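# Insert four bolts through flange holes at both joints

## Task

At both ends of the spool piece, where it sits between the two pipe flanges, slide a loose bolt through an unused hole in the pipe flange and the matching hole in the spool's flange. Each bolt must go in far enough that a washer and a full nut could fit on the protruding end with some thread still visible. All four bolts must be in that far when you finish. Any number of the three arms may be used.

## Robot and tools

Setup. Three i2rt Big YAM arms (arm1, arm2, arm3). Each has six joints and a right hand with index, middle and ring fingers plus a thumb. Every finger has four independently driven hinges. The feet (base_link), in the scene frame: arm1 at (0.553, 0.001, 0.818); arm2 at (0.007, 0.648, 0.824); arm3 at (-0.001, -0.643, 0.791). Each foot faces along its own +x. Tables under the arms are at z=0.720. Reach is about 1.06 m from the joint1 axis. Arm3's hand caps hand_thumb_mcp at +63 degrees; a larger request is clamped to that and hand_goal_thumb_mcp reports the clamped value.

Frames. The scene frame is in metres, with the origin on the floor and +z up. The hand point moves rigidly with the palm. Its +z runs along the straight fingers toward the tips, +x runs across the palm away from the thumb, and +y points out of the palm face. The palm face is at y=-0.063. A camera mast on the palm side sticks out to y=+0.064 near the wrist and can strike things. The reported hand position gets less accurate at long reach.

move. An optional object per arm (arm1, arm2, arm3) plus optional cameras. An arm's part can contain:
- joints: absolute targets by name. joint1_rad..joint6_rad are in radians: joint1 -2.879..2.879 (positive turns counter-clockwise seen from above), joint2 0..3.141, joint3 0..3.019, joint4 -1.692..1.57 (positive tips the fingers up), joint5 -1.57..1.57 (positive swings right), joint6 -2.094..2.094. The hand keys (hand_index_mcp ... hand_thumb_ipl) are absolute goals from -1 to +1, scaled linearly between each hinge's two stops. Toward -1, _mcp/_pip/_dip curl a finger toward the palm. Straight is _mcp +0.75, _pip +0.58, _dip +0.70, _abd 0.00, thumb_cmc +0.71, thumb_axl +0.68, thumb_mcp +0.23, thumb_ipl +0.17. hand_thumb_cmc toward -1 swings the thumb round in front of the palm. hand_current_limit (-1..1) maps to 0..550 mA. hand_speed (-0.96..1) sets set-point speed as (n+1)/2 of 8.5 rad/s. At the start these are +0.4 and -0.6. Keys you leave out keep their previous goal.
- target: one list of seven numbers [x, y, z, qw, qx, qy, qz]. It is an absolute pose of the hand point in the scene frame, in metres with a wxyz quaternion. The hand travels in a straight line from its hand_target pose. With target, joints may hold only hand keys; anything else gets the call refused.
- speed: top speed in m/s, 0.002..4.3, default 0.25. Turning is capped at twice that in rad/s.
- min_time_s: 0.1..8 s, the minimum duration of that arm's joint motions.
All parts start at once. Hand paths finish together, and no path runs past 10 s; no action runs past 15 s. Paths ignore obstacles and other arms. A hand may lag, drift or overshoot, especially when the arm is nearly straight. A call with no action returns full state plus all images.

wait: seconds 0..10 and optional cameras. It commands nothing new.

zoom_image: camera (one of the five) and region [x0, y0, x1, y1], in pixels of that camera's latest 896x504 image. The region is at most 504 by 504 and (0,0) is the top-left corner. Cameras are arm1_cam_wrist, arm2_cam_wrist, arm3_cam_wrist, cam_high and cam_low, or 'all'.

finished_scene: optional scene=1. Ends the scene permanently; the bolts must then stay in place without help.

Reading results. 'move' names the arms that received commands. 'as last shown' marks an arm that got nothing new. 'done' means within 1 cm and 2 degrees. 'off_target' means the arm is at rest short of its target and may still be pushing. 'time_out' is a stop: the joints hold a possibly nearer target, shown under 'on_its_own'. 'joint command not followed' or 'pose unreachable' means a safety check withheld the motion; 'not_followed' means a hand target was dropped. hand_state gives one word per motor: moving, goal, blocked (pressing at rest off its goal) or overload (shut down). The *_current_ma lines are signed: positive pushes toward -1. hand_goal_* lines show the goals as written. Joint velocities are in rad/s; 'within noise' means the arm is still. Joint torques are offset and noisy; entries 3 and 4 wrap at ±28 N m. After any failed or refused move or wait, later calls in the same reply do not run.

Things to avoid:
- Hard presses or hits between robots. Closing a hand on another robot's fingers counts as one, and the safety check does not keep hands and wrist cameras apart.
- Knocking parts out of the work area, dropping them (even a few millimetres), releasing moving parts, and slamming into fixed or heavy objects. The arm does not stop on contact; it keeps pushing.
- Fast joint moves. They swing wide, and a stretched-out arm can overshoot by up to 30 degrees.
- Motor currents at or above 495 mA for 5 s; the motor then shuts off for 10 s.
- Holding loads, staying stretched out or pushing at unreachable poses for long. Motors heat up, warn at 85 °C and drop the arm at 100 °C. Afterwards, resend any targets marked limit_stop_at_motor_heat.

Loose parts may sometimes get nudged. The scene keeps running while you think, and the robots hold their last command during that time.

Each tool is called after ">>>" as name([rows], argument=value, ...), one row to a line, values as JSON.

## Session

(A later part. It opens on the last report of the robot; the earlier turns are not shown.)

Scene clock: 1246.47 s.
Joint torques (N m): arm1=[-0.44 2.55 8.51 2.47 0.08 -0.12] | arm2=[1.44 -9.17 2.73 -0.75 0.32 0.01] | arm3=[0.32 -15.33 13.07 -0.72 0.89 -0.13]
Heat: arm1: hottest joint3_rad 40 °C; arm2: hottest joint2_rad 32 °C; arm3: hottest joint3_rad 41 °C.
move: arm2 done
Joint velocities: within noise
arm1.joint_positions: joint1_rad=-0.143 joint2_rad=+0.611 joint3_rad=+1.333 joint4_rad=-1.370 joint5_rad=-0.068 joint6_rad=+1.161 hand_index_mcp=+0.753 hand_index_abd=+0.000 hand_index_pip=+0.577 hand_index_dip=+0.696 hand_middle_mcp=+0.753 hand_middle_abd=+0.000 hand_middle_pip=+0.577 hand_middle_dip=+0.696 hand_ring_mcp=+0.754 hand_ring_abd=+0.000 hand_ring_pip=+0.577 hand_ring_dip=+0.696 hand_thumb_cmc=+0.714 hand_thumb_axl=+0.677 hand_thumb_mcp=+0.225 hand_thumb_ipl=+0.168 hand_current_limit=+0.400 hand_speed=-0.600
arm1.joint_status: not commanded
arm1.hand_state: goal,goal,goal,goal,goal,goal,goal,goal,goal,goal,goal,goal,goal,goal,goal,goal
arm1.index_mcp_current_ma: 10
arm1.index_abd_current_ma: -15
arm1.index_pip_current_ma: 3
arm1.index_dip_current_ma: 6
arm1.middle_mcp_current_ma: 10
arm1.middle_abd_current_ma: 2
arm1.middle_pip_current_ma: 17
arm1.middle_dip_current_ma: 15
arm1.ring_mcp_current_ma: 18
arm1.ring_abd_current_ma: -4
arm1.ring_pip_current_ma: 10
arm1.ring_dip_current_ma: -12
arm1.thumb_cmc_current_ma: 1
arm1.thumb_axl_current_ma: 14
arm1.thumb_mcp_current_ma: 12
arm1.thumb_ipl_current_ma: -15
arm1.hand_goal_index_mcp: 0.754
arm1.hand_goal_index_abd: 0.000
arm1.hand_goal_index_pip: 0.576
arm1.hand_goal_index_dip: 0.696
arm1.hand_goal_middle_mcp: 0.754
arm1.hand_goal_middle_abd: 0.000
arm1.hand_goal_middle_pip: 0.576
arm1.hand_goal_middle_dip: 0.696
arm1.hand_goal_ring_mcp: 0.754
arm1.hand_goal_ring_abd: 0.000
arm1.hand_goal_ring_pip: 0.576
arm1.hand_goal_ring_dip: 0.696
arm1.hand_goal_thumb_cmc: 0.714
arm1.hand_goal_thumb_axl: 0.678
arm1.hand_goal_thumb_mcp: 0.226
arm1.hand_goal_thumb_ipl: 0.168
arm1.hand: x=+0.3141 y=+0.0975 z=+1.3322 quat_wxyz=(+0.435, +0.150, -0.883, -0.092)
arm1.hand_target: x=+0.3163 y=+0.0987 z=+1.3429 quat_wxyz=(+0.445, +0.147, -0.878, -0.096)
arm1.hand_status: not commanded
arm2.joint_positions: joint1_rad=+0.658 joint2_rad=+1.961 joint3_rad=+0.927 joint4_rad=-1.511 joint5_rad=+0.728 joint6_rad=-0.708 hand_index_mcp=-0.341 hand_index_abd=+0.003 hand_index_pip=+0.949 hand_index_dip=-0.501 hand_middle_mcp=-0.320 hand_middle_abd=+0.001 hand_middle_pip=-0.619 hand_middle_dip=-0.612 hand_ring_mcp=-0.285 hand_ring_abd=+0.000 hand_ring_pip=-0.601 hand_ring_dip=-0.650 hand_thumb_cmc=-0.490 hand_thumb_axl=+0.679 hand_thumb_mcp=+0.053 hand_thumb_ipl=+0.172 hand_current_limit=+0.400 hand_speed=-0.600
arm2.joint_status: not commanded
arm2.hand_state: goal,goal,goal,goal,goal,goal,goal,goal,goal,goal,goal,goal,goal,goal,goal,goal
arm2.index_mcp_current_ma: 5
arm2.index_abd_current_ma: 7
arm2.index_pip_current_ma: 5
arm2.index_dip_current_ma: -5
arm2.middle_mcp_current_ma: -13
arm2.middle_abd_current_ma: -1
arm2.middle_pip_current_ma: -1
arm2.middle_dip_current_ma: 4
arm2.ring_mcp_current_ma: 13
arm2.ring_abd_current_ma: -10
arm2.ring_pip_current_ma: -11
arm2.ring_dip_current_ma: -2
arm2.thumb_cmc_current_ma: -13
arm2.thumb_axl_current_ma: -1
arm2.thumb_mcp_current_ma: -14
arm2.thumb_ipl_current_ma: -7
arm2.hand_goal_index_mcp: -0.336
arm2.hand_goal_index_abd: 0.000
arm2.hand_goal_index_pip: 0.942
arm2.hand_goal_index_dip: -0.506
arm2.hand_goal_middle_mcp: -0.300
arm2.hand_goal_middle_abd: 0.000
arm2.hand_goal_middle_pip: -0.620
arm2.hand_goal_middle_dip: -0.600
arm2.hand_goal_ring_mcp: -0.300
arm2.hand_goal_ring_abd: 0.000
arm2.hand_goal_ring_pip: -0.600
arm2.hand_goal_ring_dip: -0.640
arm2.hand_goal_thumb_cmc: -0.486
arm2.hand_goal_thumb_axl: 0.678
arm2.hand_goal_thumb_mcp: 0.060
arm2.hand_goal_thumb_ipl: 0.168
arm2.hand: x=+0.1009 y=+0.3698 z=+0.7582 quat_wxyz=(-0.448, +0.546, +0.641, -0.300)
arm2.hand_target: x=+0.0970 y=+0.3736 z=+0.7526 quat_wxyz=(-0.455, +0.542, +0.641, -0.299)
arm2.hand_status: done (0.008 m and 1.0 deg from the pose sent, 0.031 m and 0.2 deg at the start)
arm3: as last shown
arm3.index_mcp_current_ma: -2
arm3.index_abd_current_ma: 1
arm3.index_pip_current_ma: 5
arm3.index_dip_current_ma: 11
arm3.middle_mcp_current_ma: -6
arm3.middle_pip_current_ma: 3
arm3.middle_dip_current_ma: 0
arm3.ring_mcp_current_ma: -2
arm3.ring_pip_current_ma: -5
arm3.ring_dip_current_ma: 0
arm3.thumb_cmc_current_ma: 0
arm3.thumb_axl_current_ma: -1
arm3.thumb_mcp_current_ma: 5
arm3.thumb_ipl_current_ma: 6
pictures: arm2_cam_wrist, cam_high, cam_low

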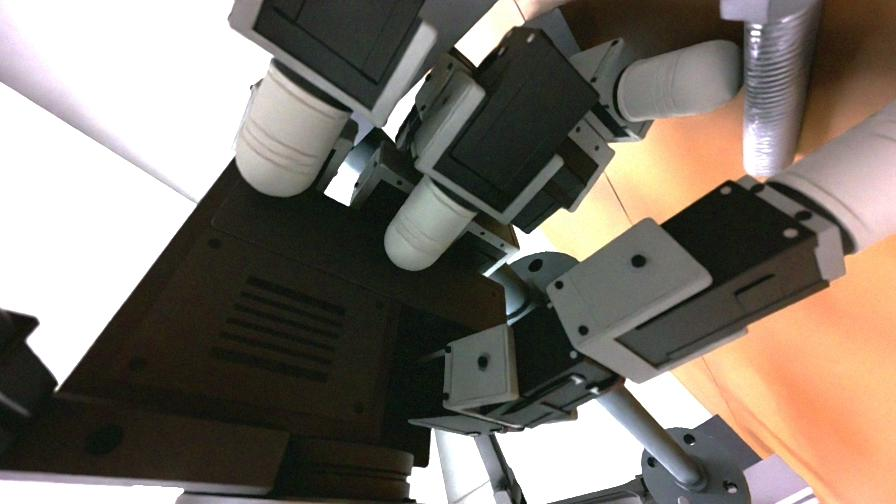

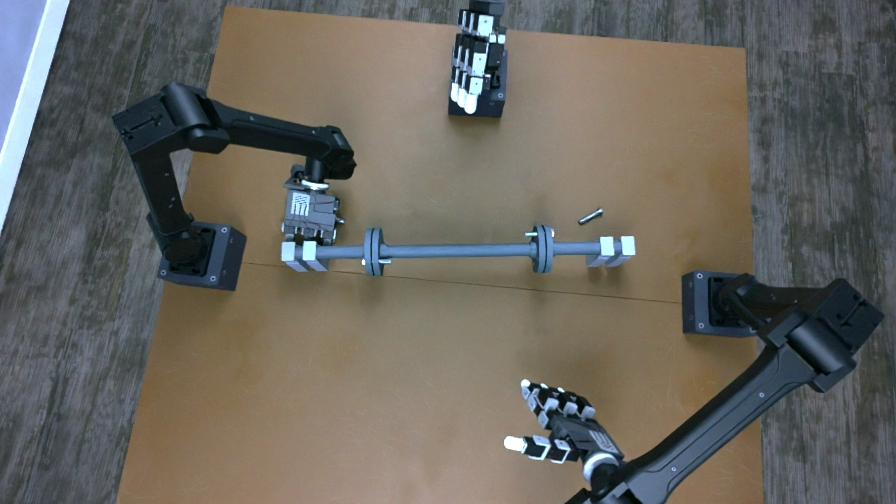

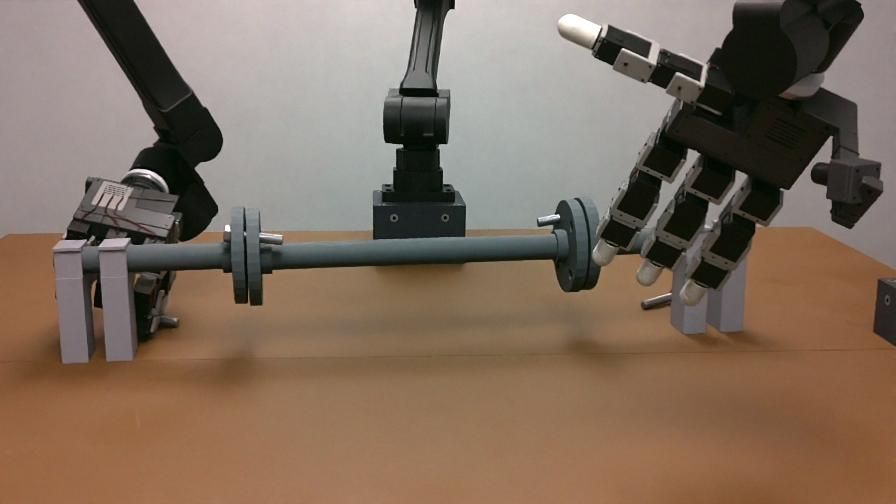

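>>> move(arm2={"joints": {"hand_thumb_mcp": -0.22}}, cameras=["arm2_cam_wrist"])

>>> zoom_image(camera="arm2_cam_wrist", region=[560, 0, 896, 220])

>>> move(arm2={"joints": {"hand_thumb_mcp": -0.40, "hand_index_mcp": -0.50, "hand_index_pip": 0.85, "hand_index_dip": -0.60}}, cameras=["arm2_cam_wrist"])

>>> zoom_image(camera="arm2_cam_wrist", region=[560, 0, 896, 220])

Scene clock: 1256.10 s.
Joint torques (N m): arm1=[-0.32 2.61 8.51 2.47 0.08 -0.12] | arm2=[1.44 -9.17 2.71 -0.76 0.33 0.01] | arm3=[0.32 -15.33 13.07 -0.72 0.89 -0.13]
Heat: arm1: hottest joint3_rad 40 °C; arm2: hottest joint2_rad 32 °C; arm3: hottest joint3_rad 41 °C.
move: arm2 off_target
Joint velocities: within noise
arm1, arm3: as last shown
arm1.index_mcp_current_ma: -2
arm1.index_abd_current_ma: -10
arm1.index_pip_current_ma: -3
arm1.index_dip_current_ma: 1
arm1.middle_mcp_current_ma: -4
arm1.middle_abd_current_ma: -22
arm1.middle_pip_current_ma: 9
arm1.middle_dip_current_ma: -18
arm1.ring_mcp_current_ma: 4
arm1.ring_abd_current_ma: 8
arm1.ring_pip_current_ma: -13
arm1.ring_dip_current_ma: 0
arm1.thumb_cmc_current_ma: 11
arm1.thumb_axl_current_ma: -4
arm1.thumb_mcp_current_ma: -19
arm1.thumb_ipl_current_ma: 1
arm2.joint_positions: joint1_rad=+0.658 joint2_rad=+1.961 joint3_rad=+0.927 joint4_rad=-1.511 joint5_rad=+0.728 joint6_rad=-0.708 hand_index_mcp=-0.336 hand_index_abd=+0.001 hand_index_pip=+0.950 hand_index_dip=-0.507 hand_middle_mcp=-0.320 hand_middle_abd=+0.001 hand_middle_pip=-0.619 hand_middle_dip=-0.612 hand_ring_mcp=-0.285 hand_ring_abd=+0.000 hand_ring_pip=-0.601 hand_ring_dip=-0.650 hand_thumb_cmc=-0.490 hand_thumb_axl=+0.678 hand_thumb_mcp=-0.104 hand_thumb_ipl=+0.186 hand_current_limit=+0.400 hand_speed=-0.600
arm2.joint_status: hand_thumb_mcp off_target (ended at -0.104, target -0.220)
arm2.hand_state: goal,goal,goal,goal,goal,goal,goal,goal,goal,goal,goal,goal,goal,goal,blocked,goal
arm2.index_mcp_current_ma: 5
arm2.index_abd_current_ma: 8
arm2.index_pip_current_ma: 9
arm2.index_dip_current_ma: -14
arm2.middle_mcp_current_ma: -14
arm2.middle_abd_current_ma: 3
arm2.middle_pip_current_ma: 4
arm2.middle_dip_current_ma: 7
arm2.ring_mcp_current_ma: 8
arm2.ring_abd_current_ma: -5
arm2.ring_pip_current_ma: -8
arm2.ring_dip_current_ma: 0
arm2.thumb_cmc_current_ma: -12
arm2.thumb_axl_current_ma: -2
arm2.thumb_mcp_current_ma: 83
arm2.thumb_ipl_current_ma: 0
arm2.hand_goal_index_mcp: -0.336
arm2.hand_goal_index_abd: 0.000
arm2.hand_goal_index_pip: 0.942
arm2.hand_goal_index_dip: -0.506
arm2.hand_goal_middle_mcp: -0.300
arm2.hand_goal_middle_abd: 0.000
arm2.hand_goal_middle_pip: -0.620
arm2.hand_goal_middle_dip: -0.600
arm2.hand_goal_ring_mcp: -0.300
arm2.hand_goal_ring_abd: 0.000
arm2.hand_goal_ring_pip: -0.600
arm2.hand_goal_ring_dip: -0.640
arm2.hand_goal_thumb_cmc: -0.486
arm2.hand_goal_thumb_axl: 0.678
arm2.hand_goal_thumb_mcp: -0.220
arm2.hand_goal_thumb_ipl: 0.168
arm2.hand: x=+0.1009 y=+0.3698 z=+0.7582 quat_wxyz=(-0.448, +0.546, +0.641, -0.300)
arm2.hand_target: x=+0.0970 y=+0.3736 z=+0.7527 quat_wxyz=(-0.455, +0.541, +0.641, -0.299)
arm2.hand_status: not commanded
arm3.index_mcp_current_ma: 0
arm3.index_abd_current_ma: 3
arm3.index_pip_current_ma: 10
arm3.index_dip_current_ma: 0
arm3.middle_mcp_current_ma: -12
arm3.middle_abd_current_ma: 5
arm3.middle_pip_current_ma: 4
arm3.ring_mcp_current_ma: -5
arm3.ring_abd_current_ma: -6
arm3.ring_pip_current_ma: -8
arm3.ring_dip_current_ma: 1
arm3.thumb_cmc_current_ma: -1
arm3.thumb_mcp_current_ma: 2
arm3.thumb_ipl_current_ma: 10

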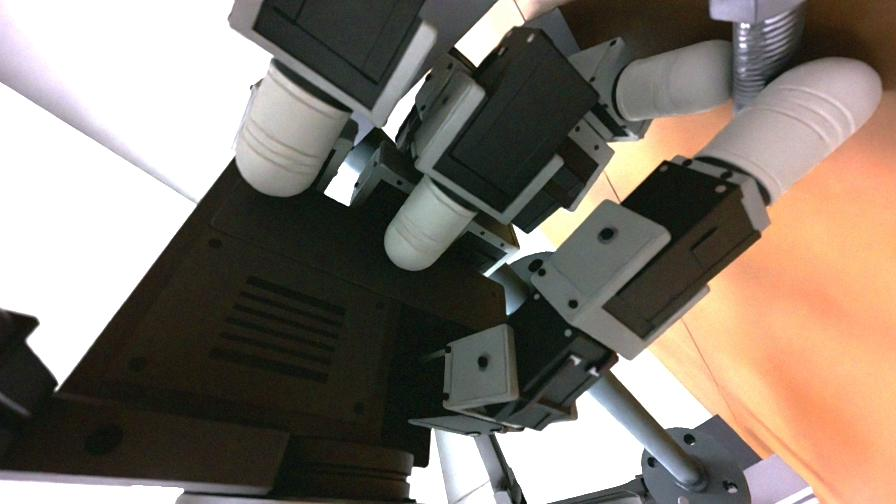

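Scaled by 1.500.

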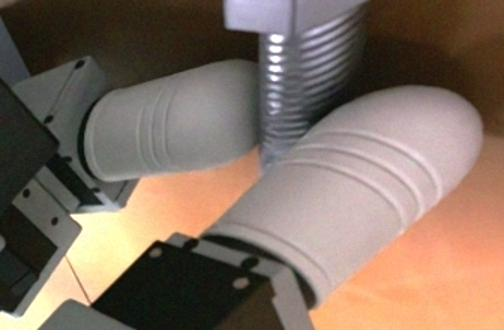

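Scene clock: 1256.70 s.
Joint torques (N m): arm1=[-0.38 2.61 8.51 2.45 0.08 -0.12] | arm2=[1.44 -9.17 2.73 -0.77 0.33 0.01] | arm3=[0.38 -15.33 13.04 -0.72 0.89 -0.13]
Heat: arm1: hottest joint3_rad 40 °C; arm2: hottest joint2_rad 32 °C; arm3: hottest joint3_rad 41 °C.
move: arm2 off_target
Joint velocities: within noise
arm1, arm3: as last shown
arm1.index_mcp_current_ma: -8
arm1.index_abd_current_ma: 8
arm1.index_pip_current_ma: 3
arm1.index_dip_current_ma: 2
arm1.middle_mcp_current_ma: -1
arm1.middle_abd_current_ma: 2
arm1.middle_pip_current_ma: -11
arm1.middle_dip_current_ma: 12
arm1.ring_mcp_current_ma: -4
arm1.ring_abd_current_ma: 6
arm1.ring_pip_current_ma: 10
arm1.ring_dip_current_ma: -12
arm1.thumb_cmc_current_ma: -16
arm1.thumb_axl_current_ma: 10
arm1.thumb_mcp_current_ma: 6
arm1.thumb_ipl_current_ma: 2
arm2.joint_positions: joint1_rad=+0.658 joint2_rad=+1.961 joint3_rad=+0.927 joint4_rad=-1.511 joint5_rad=+0.728 joint6_rad=-0.708 hand_index_mcp=-0.335 hand_index_abd=-0.004 hand_index_pip=+0.951 hand_index_dip=-0.536 hand_middle_mcp=-0.320 hand_middle_abd=+0.001 hand_middle_pip=-0.619 hand_middle_dip=-0.612 hand_ring_mcp=-0.285 hand_ring_abd=+0.000 hand_ring_pip=-0.601 hand_ring_dip=-0.650 hand_thumb_cmc=-0.490 hand_thumb_axl=+0.678 hand_thumb_mcp=-0.126 hand_thumb_ipl=+0.219 hand_current_limit=+0.400 hand_speed=-0.600
arm2.joint_status: hand_index_mcp off_target (ended at -0.335, target -0.500); hand_index_pip off_target (ended at +0.951, target +0.850); hand_index_dip off_target (ended at -0.536, target -0.600); hand_thumb_mcp off_target (ended at -0.126, target -0.400)
arm2.hand_state: blocked,goal,blocked,blocked,goal,goal,goal,goal,goal,goal,goal,goal,goal,goal,blocked,blocked
arm2.index_mcp_current_ma: 121
arm2.index_abd_current_ma: 6
arm2.index_pip_current_ma: 58
arm2.index_dip_current_ma: 28
arm2.middle_mcp_current_ma: -18
arm2.middle_abd_current_ma: 4
arm2.middle_pip_current_ma: 4
arm2.middle_dip_current_ma: 4
arm2.ring_mcp_current_ma: 14
arm2.ring_abd_current_ma: -6
arm2.ring_pip_current_ma: -8
arm2.ring_dip_current_ma: -7
arm2.thumb_cmc_current_ma: -11
arm2.thumb_axl_current_ma: -3
arm2.thumb_mcp_current_ma: 258
arm2.thumb_ipl_current_ma: 28
arm2.hand_goal_index_mcp: -0.500
arm2.hand_goal_index_abd: 0.000
arm2.hand_goal_index_pip: 0.850
arm2.hand_goal_index_dip: -0.600
arm2.hand_goal_middle_mcp: -0.300
arm2.hand_goal_middle_abd: 0.000
arm2.hand_goal_middle_pip: -0.620
arm2.hand_goal_middle_dip: -0.600
arm2.hand_goal_ring_mcp: -0.300
arm2.hand_goal_ring_abd: 0.000
arm2.hand_goal_ring_pip: -0.600
arm2.hand_goal_ring_dip: -0.640
arm2.hand_goal_thumb_cmc: -0.486
arm2.hand_goal_thumb_axl: 0.678
arm2.hand_goal_thumb_mcp: -0.400
arm2.hand_goal_thumb_ipl: 0.168
arm2.hand: x=+0.1009 y=+0.3698 z=+0.7581 quat_wxyz=(-0.448, +0.546, +0.641, -0.300)
arm2.hand_target: x=+0.0970 y=+0.3736 z=+0.7527 quat_wxyz=(-0.455, +0.541, +0.641, -0.299)
arm2.hand_status: not commanded
arm3.index_mcp_current_ma: -6
arm3.index_abd_current_ma: 9
arm3.index_pip_current_ma: 11
arm3.index_dip_current_ma: 1
arm3.middle_mcp_current_ma: -7
arm3.middle_abd_current_ma: -3
arm3.middle_pip_current_ma: 2
arm3.middle_dip_current_ma: 5
arm3.ring_mcp_current_ma: -1
arm3.ring_abd_current_ma: -9
arm3.ring_pip_current_ma: -4
arm3.ring_dip_current_ma: 0
arm3.thumb_cmc_current_ma: 4
arm3.thumb_axl_current_ma: -3
arm3.thumb_mcp_current_ma: 3

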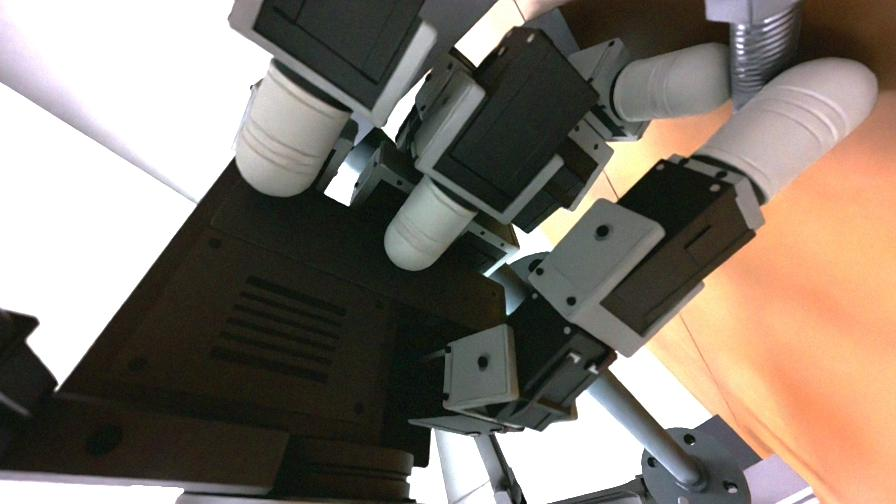

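Scaled by 1.500.

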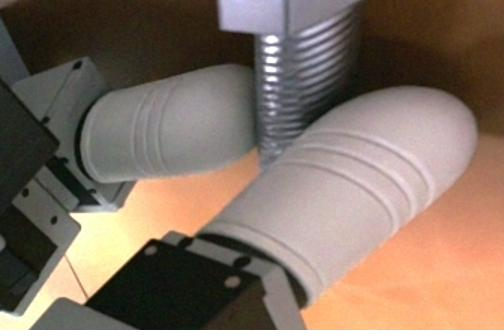

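>>> move(arm2={"joints": {"hand_thumb_ipl": -0.05}}, cameras=["arm2_cam_wrist"])

>>> zoom_image(camera="arm2_cam_wrist", region=[560, 0, 896, 220])

>>> move(arm2={"target": [0.097, 0.3735, 0.782, 0.4546, -0.5413, -0.6407, 0.2986], "speed": 0.03}, cameras=["arm2_cam_wrist", "cam_low"])

>>> zoom_image(camera="arm2_cam_wrist", region=[560, 0, 896, 220])

>>> zoom_image(camera="cam_low", region=[90, 240, 210, 340])

Scene clock: 1274.30 s.
Joint torques (N m): arm1=[-0.38 2.61 8.53 2.47 0.08 -0.12] | arm2=[1.44 -9.17 2.73 -0.77 0.33 0.01] | arm3=[0.38 -15.27 13.05 -0.7 0.9 -0.13]
Heat: arm1: hottest joint3_rad 40 °C; arm2: hottest joint2_rad 33 °C; arm3: hottest joint3_rad 41 °C.
move: arm2 off_target
Joint velocities: within noise
arm1, arm3: as last shown
arm1.index_mcp_current_ma: -2
arm1.index_abd_current_ma: 12
arm1.index_dip_current_ma: 4
arm1.middle_mcp_current_ma: 22
arm1.middle_abd_current_ma: 0
arm1.middle_pip_current_ma: -3
arm1.middle_dip_current_ma: -15
arm1.ring_mcp_current_ma: 18
arm1.ring_abd_current_ma: -2
arm1.ring_pip_current_ma: 5
arm1.thumb_cmc_current_ma: -10
arm1.thumb_axl_current_ma: 8
arm1.thumb_mcp_current_ma: 15
arm1.thumb_ipl_current_ma: 8
arm2.joint_positions: joint1_rad=+0.658 joint2_rad=+1.961 joint3_rad=+0.927 joint4_rad=-1.511 joint5_rad=+0.728 joint6_rad=-0.708 hand_index_mcp=-0.308 hand_index_abd=-0.005 hand_index_pip=+0.955 hand_index_dip=-0.560 hand_middle_mcp=-0.320 hand_middle_abd=+0.001 hand_middle_pip=-0.619 hand_middle_dip=-0.612 hand_ring_mcp=-0.285 hand_ring_abd=+0.000 hand_ring_pip=-0.601 hand_ring_dip=-0.650 hand_thumb_cmc=-0.495 hand_thumb_axl=+0.676 hand_thumb_mcp=-0.124 hand_thumb_ipl=+0.174 hand_current_limit=+0.400 hand_speed=-0.600
arm2.joint_status: hand_thumb_ipl off_target (ended at +0.174, target -0.050)
arm2.hand_state: blocked,goal,blocked,blocked,goal,goal,goal,goal,goal,goal,goal,goal,goal,goal,blocked,blocked
arm2.index_mcp_current_ma: 143
arm2.index_abd_current_ma: 8
arm2.index_pip_current_ma: 63
arm2.index_dip_current_ma: 12
arm2.middle_mcp_current_ma: -21
arm2.middle_abd_current_ma: 0
arm2.middle_pip_current_ma: 2
arm2.middle_dip_current_ma: 8
arm2.ring_mcp_current_ma: 13
arm2.ring_abd_current_ma: 0
arm2.ring_pip_current_ma: -2
arm2.ring_dip_current_ma: -8
arm2.thumb_cmc_current_ma: -8
arm2.thumb_axl_current_ma: -5
arm2.thumb_mcp_current_ma: 268
arm2.thumb_ipl_current_ma: 215
arm2.hand_goal_index_mcp: -0.500
arm2.hand_goal_index_abd: 0.000
arm2.hand_goal_index_pip: 0.850
arm2.hand_goal_index_dip: -0.600
arm2.hand_goal_middle_mcp: -0.300
arm2.hand_goal_middle_abd: 0.000
arm2.hand_goal_middle_pip: -0.620
arm2.hand_goal_middle_dip: -0.600
arm2.hand_goal_ring_mcp: -0.300
arm2.hand_goal_ring_abd: 0.000
arm2.hand_goal_ring_pip: -0.600
arm2.hand_goal_ring_dip: -0.640
arm2.hand_goal_thumb_cmc: -0.486
arm2.hand_goal_thumb_axl: 0.678
arm2.hand_goal_thumb_mcp: -0.400
arm2.hand_goal_thumb_ipl: -0.050
arm2.on_its_own: hand_index_dip moved -0.024 toward your old target -0.600
arm2.hand: x=+0.1009 y=+0.3698 z=+0.7581 quat_wxyz=(-0.448, +0.546, +0.641, -0.300)
arm2.hand_target: x=+0.0970 y=+0.3736 z=+0.7527 quat_wxyz=(-0.455, +0.541, +0.641, -0.299)
arm2.hand_status: not commanded
arm3.index_mcp_current_ma: 4
arm3.index_abd_current_ma: 5
arm3.index_pip_current_ma: 10
arm3.index_dip_current_ma: 7
arm3.middle_mcp_current_ma: -9
arm3.middle_abd_current_ma: 2
arm3.middle_dip_current_ma: 6
arm3.ring_mcp_current_ma: -3
arm3.ring_abd_current_ma: -10
arm3.ring_pip_current_ma: -10
arm3.ring_dip_current_ma: 1
arm3.thumb_cmc_current_ma: 3
arm3.thumb_axl_current_ma: -5
arm3.thumb_mcp_current_ma: 0
arm3.thumb_ipl_current_ma: 5

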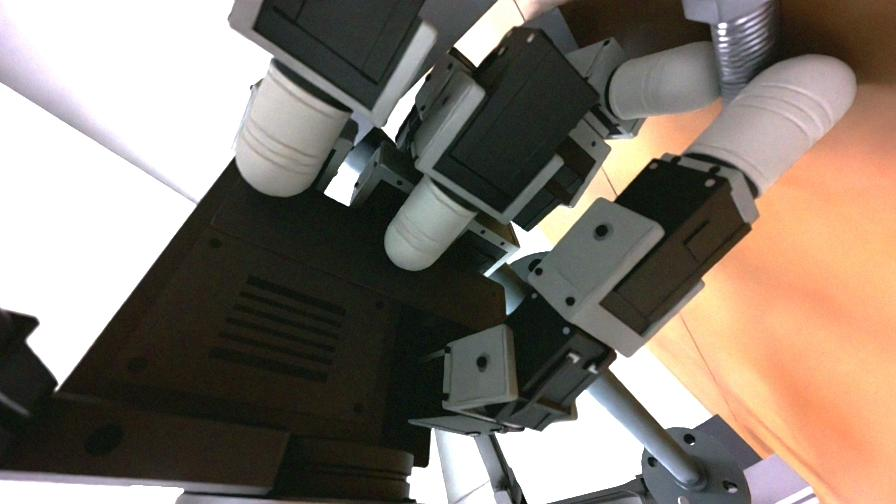

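Scaled by 1.500.

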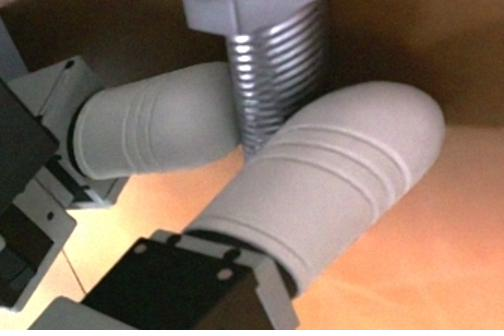

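Scene clock: 1275.77 s.
Joint torques (N m): arm1=[-0.38 2.55 8.53 2.45 0.08 -0.12] | arm2=[1.38 -11.11 3.14 -2.14 0.32 0] | arm3=[0.38 -15.33 13.07 -0.7 0.9 -0.13]
Heat: arm1: hottest joint3_rad 40 °C; arm2: hottest joint2_rad 33 °C; arm3: hottest joint3_rad 41 °C.
move: arm2 done
Joint velocities: within noise
arm1, arm3: as last shown
arm1.index_mcp_current_ma: 3
arm1.index_abd_current_ma: 2
arm1.index_pip_current_ma: 10
arm1.index_dip_current_ma: 3
arm1.middle_mcp_current_ma: 2
arm1.middle_abd_current_ma: -20
arm1.middle_pip_current_ma: 12
arm1.middle_dip_current_ma: 6
arm1.ring_mcp_current_ma: -4
arm1.ring_abd_current_ma: -5
arm1.ring_pip_current_ma: -4
arm1.ring_dip_current_ma: -1
arm1.thumb_cmc_current_ma: -12
arm1.thumb_mcp_current_ma: 0
arm1.thumb_ipl_current_ma: -1
arm2.joint_positions: joint1_rad=+0.658 joint2_rad=+1.918 joint3_rad=+0.927 joint4_rad=-1.553 joint5_rad=+0.729 joint6_rad=-0.708 hand_index_mcp=-0.311 hand_index_abd=-0.005 hand_index_pip=+0.970 hand_index_dip=-0.562 hand_middle_mcp=-0.301 hand_middle_abd=+0.001 hand_middle_pip=-0.619 hand_middle_dip=-0.612 hand_ring_mcp=-0.285 hand_ring_abd=+0.000 hand_ring_pip=-0.601 hand_ring_dip=-0.650 hand_thumb_cmc=-0.489 hand_thumb_axl=+0.679 hand_thumb_mcp=-0.149 hand_thumb_ipl=+0.074 hand_current_limit=+0.400 hand_speed=-0.600
arm2.joint_status: not commanded
arm2.hand_state: blocked,goal,blocked,blocked,goal,goal,goal,goal,goal,goal,goal,goal,goal,goal,blocked,blocked
arm2.index_mcp_current_ma: 138
arm2.index_abd_current_ma: 3
arm2.index_pip_current_ma: 72
arm2.index_dip_current_ma: 10
arm2.middle_mcp_current_ma: -7
arm2.middle_abd_current_ma: 1
arm2.middle_pip_current_ma: -2
arm2.middle_dip_current_ma: 5
arm2.ring_mcp_current_ma: 10
arm2.ring_abd_current_ma: -4
arm2.ring_pip_current_ma: -7
arm2.ring_dip_current_ma: -5
arm2.thumb_cmc_current_ma: -5
arm2.thumb_axl_current_ma: -3
arm2.thumb_mcp_current_ma: 236
arm2.thumb_ipl_current_ma: 101
arm2.hand_goal_index_mcp: -0.500
arm2.hand_goal_index_abd: 0.000
arm2.hand_goal_index_pip: 0.850
arm2.hand_goal_index_dip: -0.600
arm2.hand_goal_middle_mcp: -0.300
arm2.hand_goal_middle_abd: 0.000
arm2.hand_goal_middle_pip: -0.620
arm2.hand_goal_middle_dip: -0.600
arm2.hand_goal_ring_mcp: -0.300
arm2.hand_goal_ring_abd: 0.000
arm2.hand_goal_ring_pip: -0.600
arm2.hand_goal_ring_dip: -0.640
arm2.hand_goal_thumb_cmc: -0.486
arm2.hand_goal_thumb_axl: 0.678
arm2.hand_goal_thumb_mcp: -0.400
arm2.hand_goal_thumb_ipl: -0.050
arm2.on_its_own: hand_thumb_mcp moved -0.024 toward your old target -0.400; hand_thumb_ipl moved -0.100 toward your old target -0.050
arm2.hand: x=+0.1008 y=+0.3699 z=+0.7753 quat_wxyz=(-0.448, +0.546, +0.641, -0.301)
arm2.hand_target: x=+0.0971 y=+0.3734 z=+0.7818 quat_wxyz=(-0.455, +0.542, +0.641, -0.299)
arm2.hand_status: done (0.008 m and 1.0 deg from the pose sent, 0.024 m and 1.0 deg at the start)
arm3.index_mcp_current_ma: -6
arm3.index_abd_current_ma: 6
arm3.index_pip_current_ma: 7
arm3.index_dip_current_ma: 11
arm3.middle_mcp_current_ma: -11
arm3.middle_pip_current_ma: 3
arm3.middle_dip_current_ma: 9
arm3.ring_mcp_current_ma: 3
arm3.ring_abd_current_ma: -7
arm3.ring_pip_current_ma: -12
arm3.ring_dip_current_ma: 0
arm3.thumb_cmc_current_ma: 4
arm3.thumb_axl_current_ma: -3
arm3.thumb_mcp_current_ma: 5
arm3.thumb_ipl_current_ma: 3

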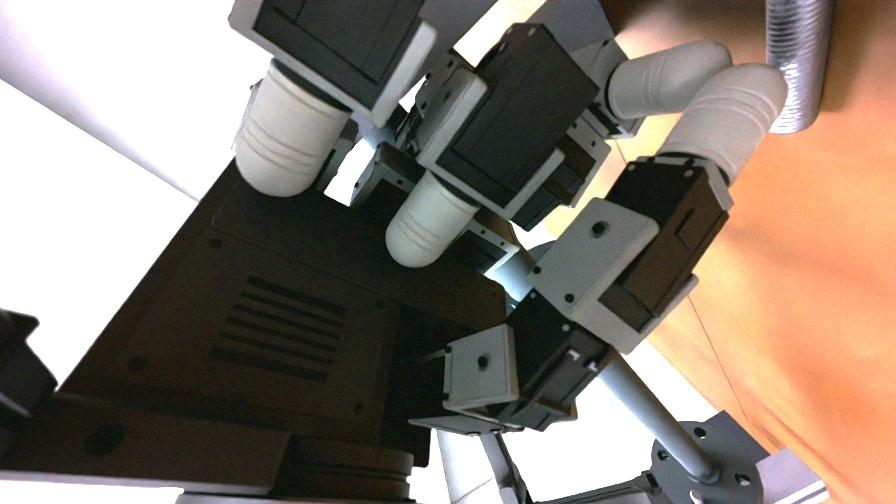

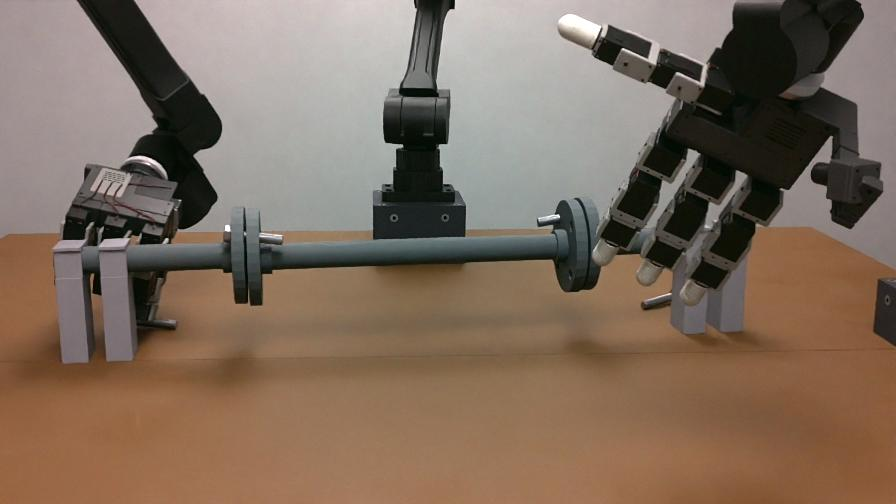

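Scaled by 1.500.

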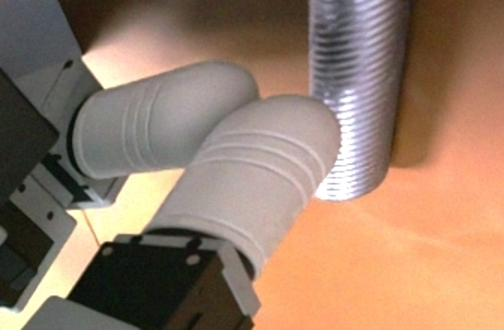

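Scaled by 4.200.

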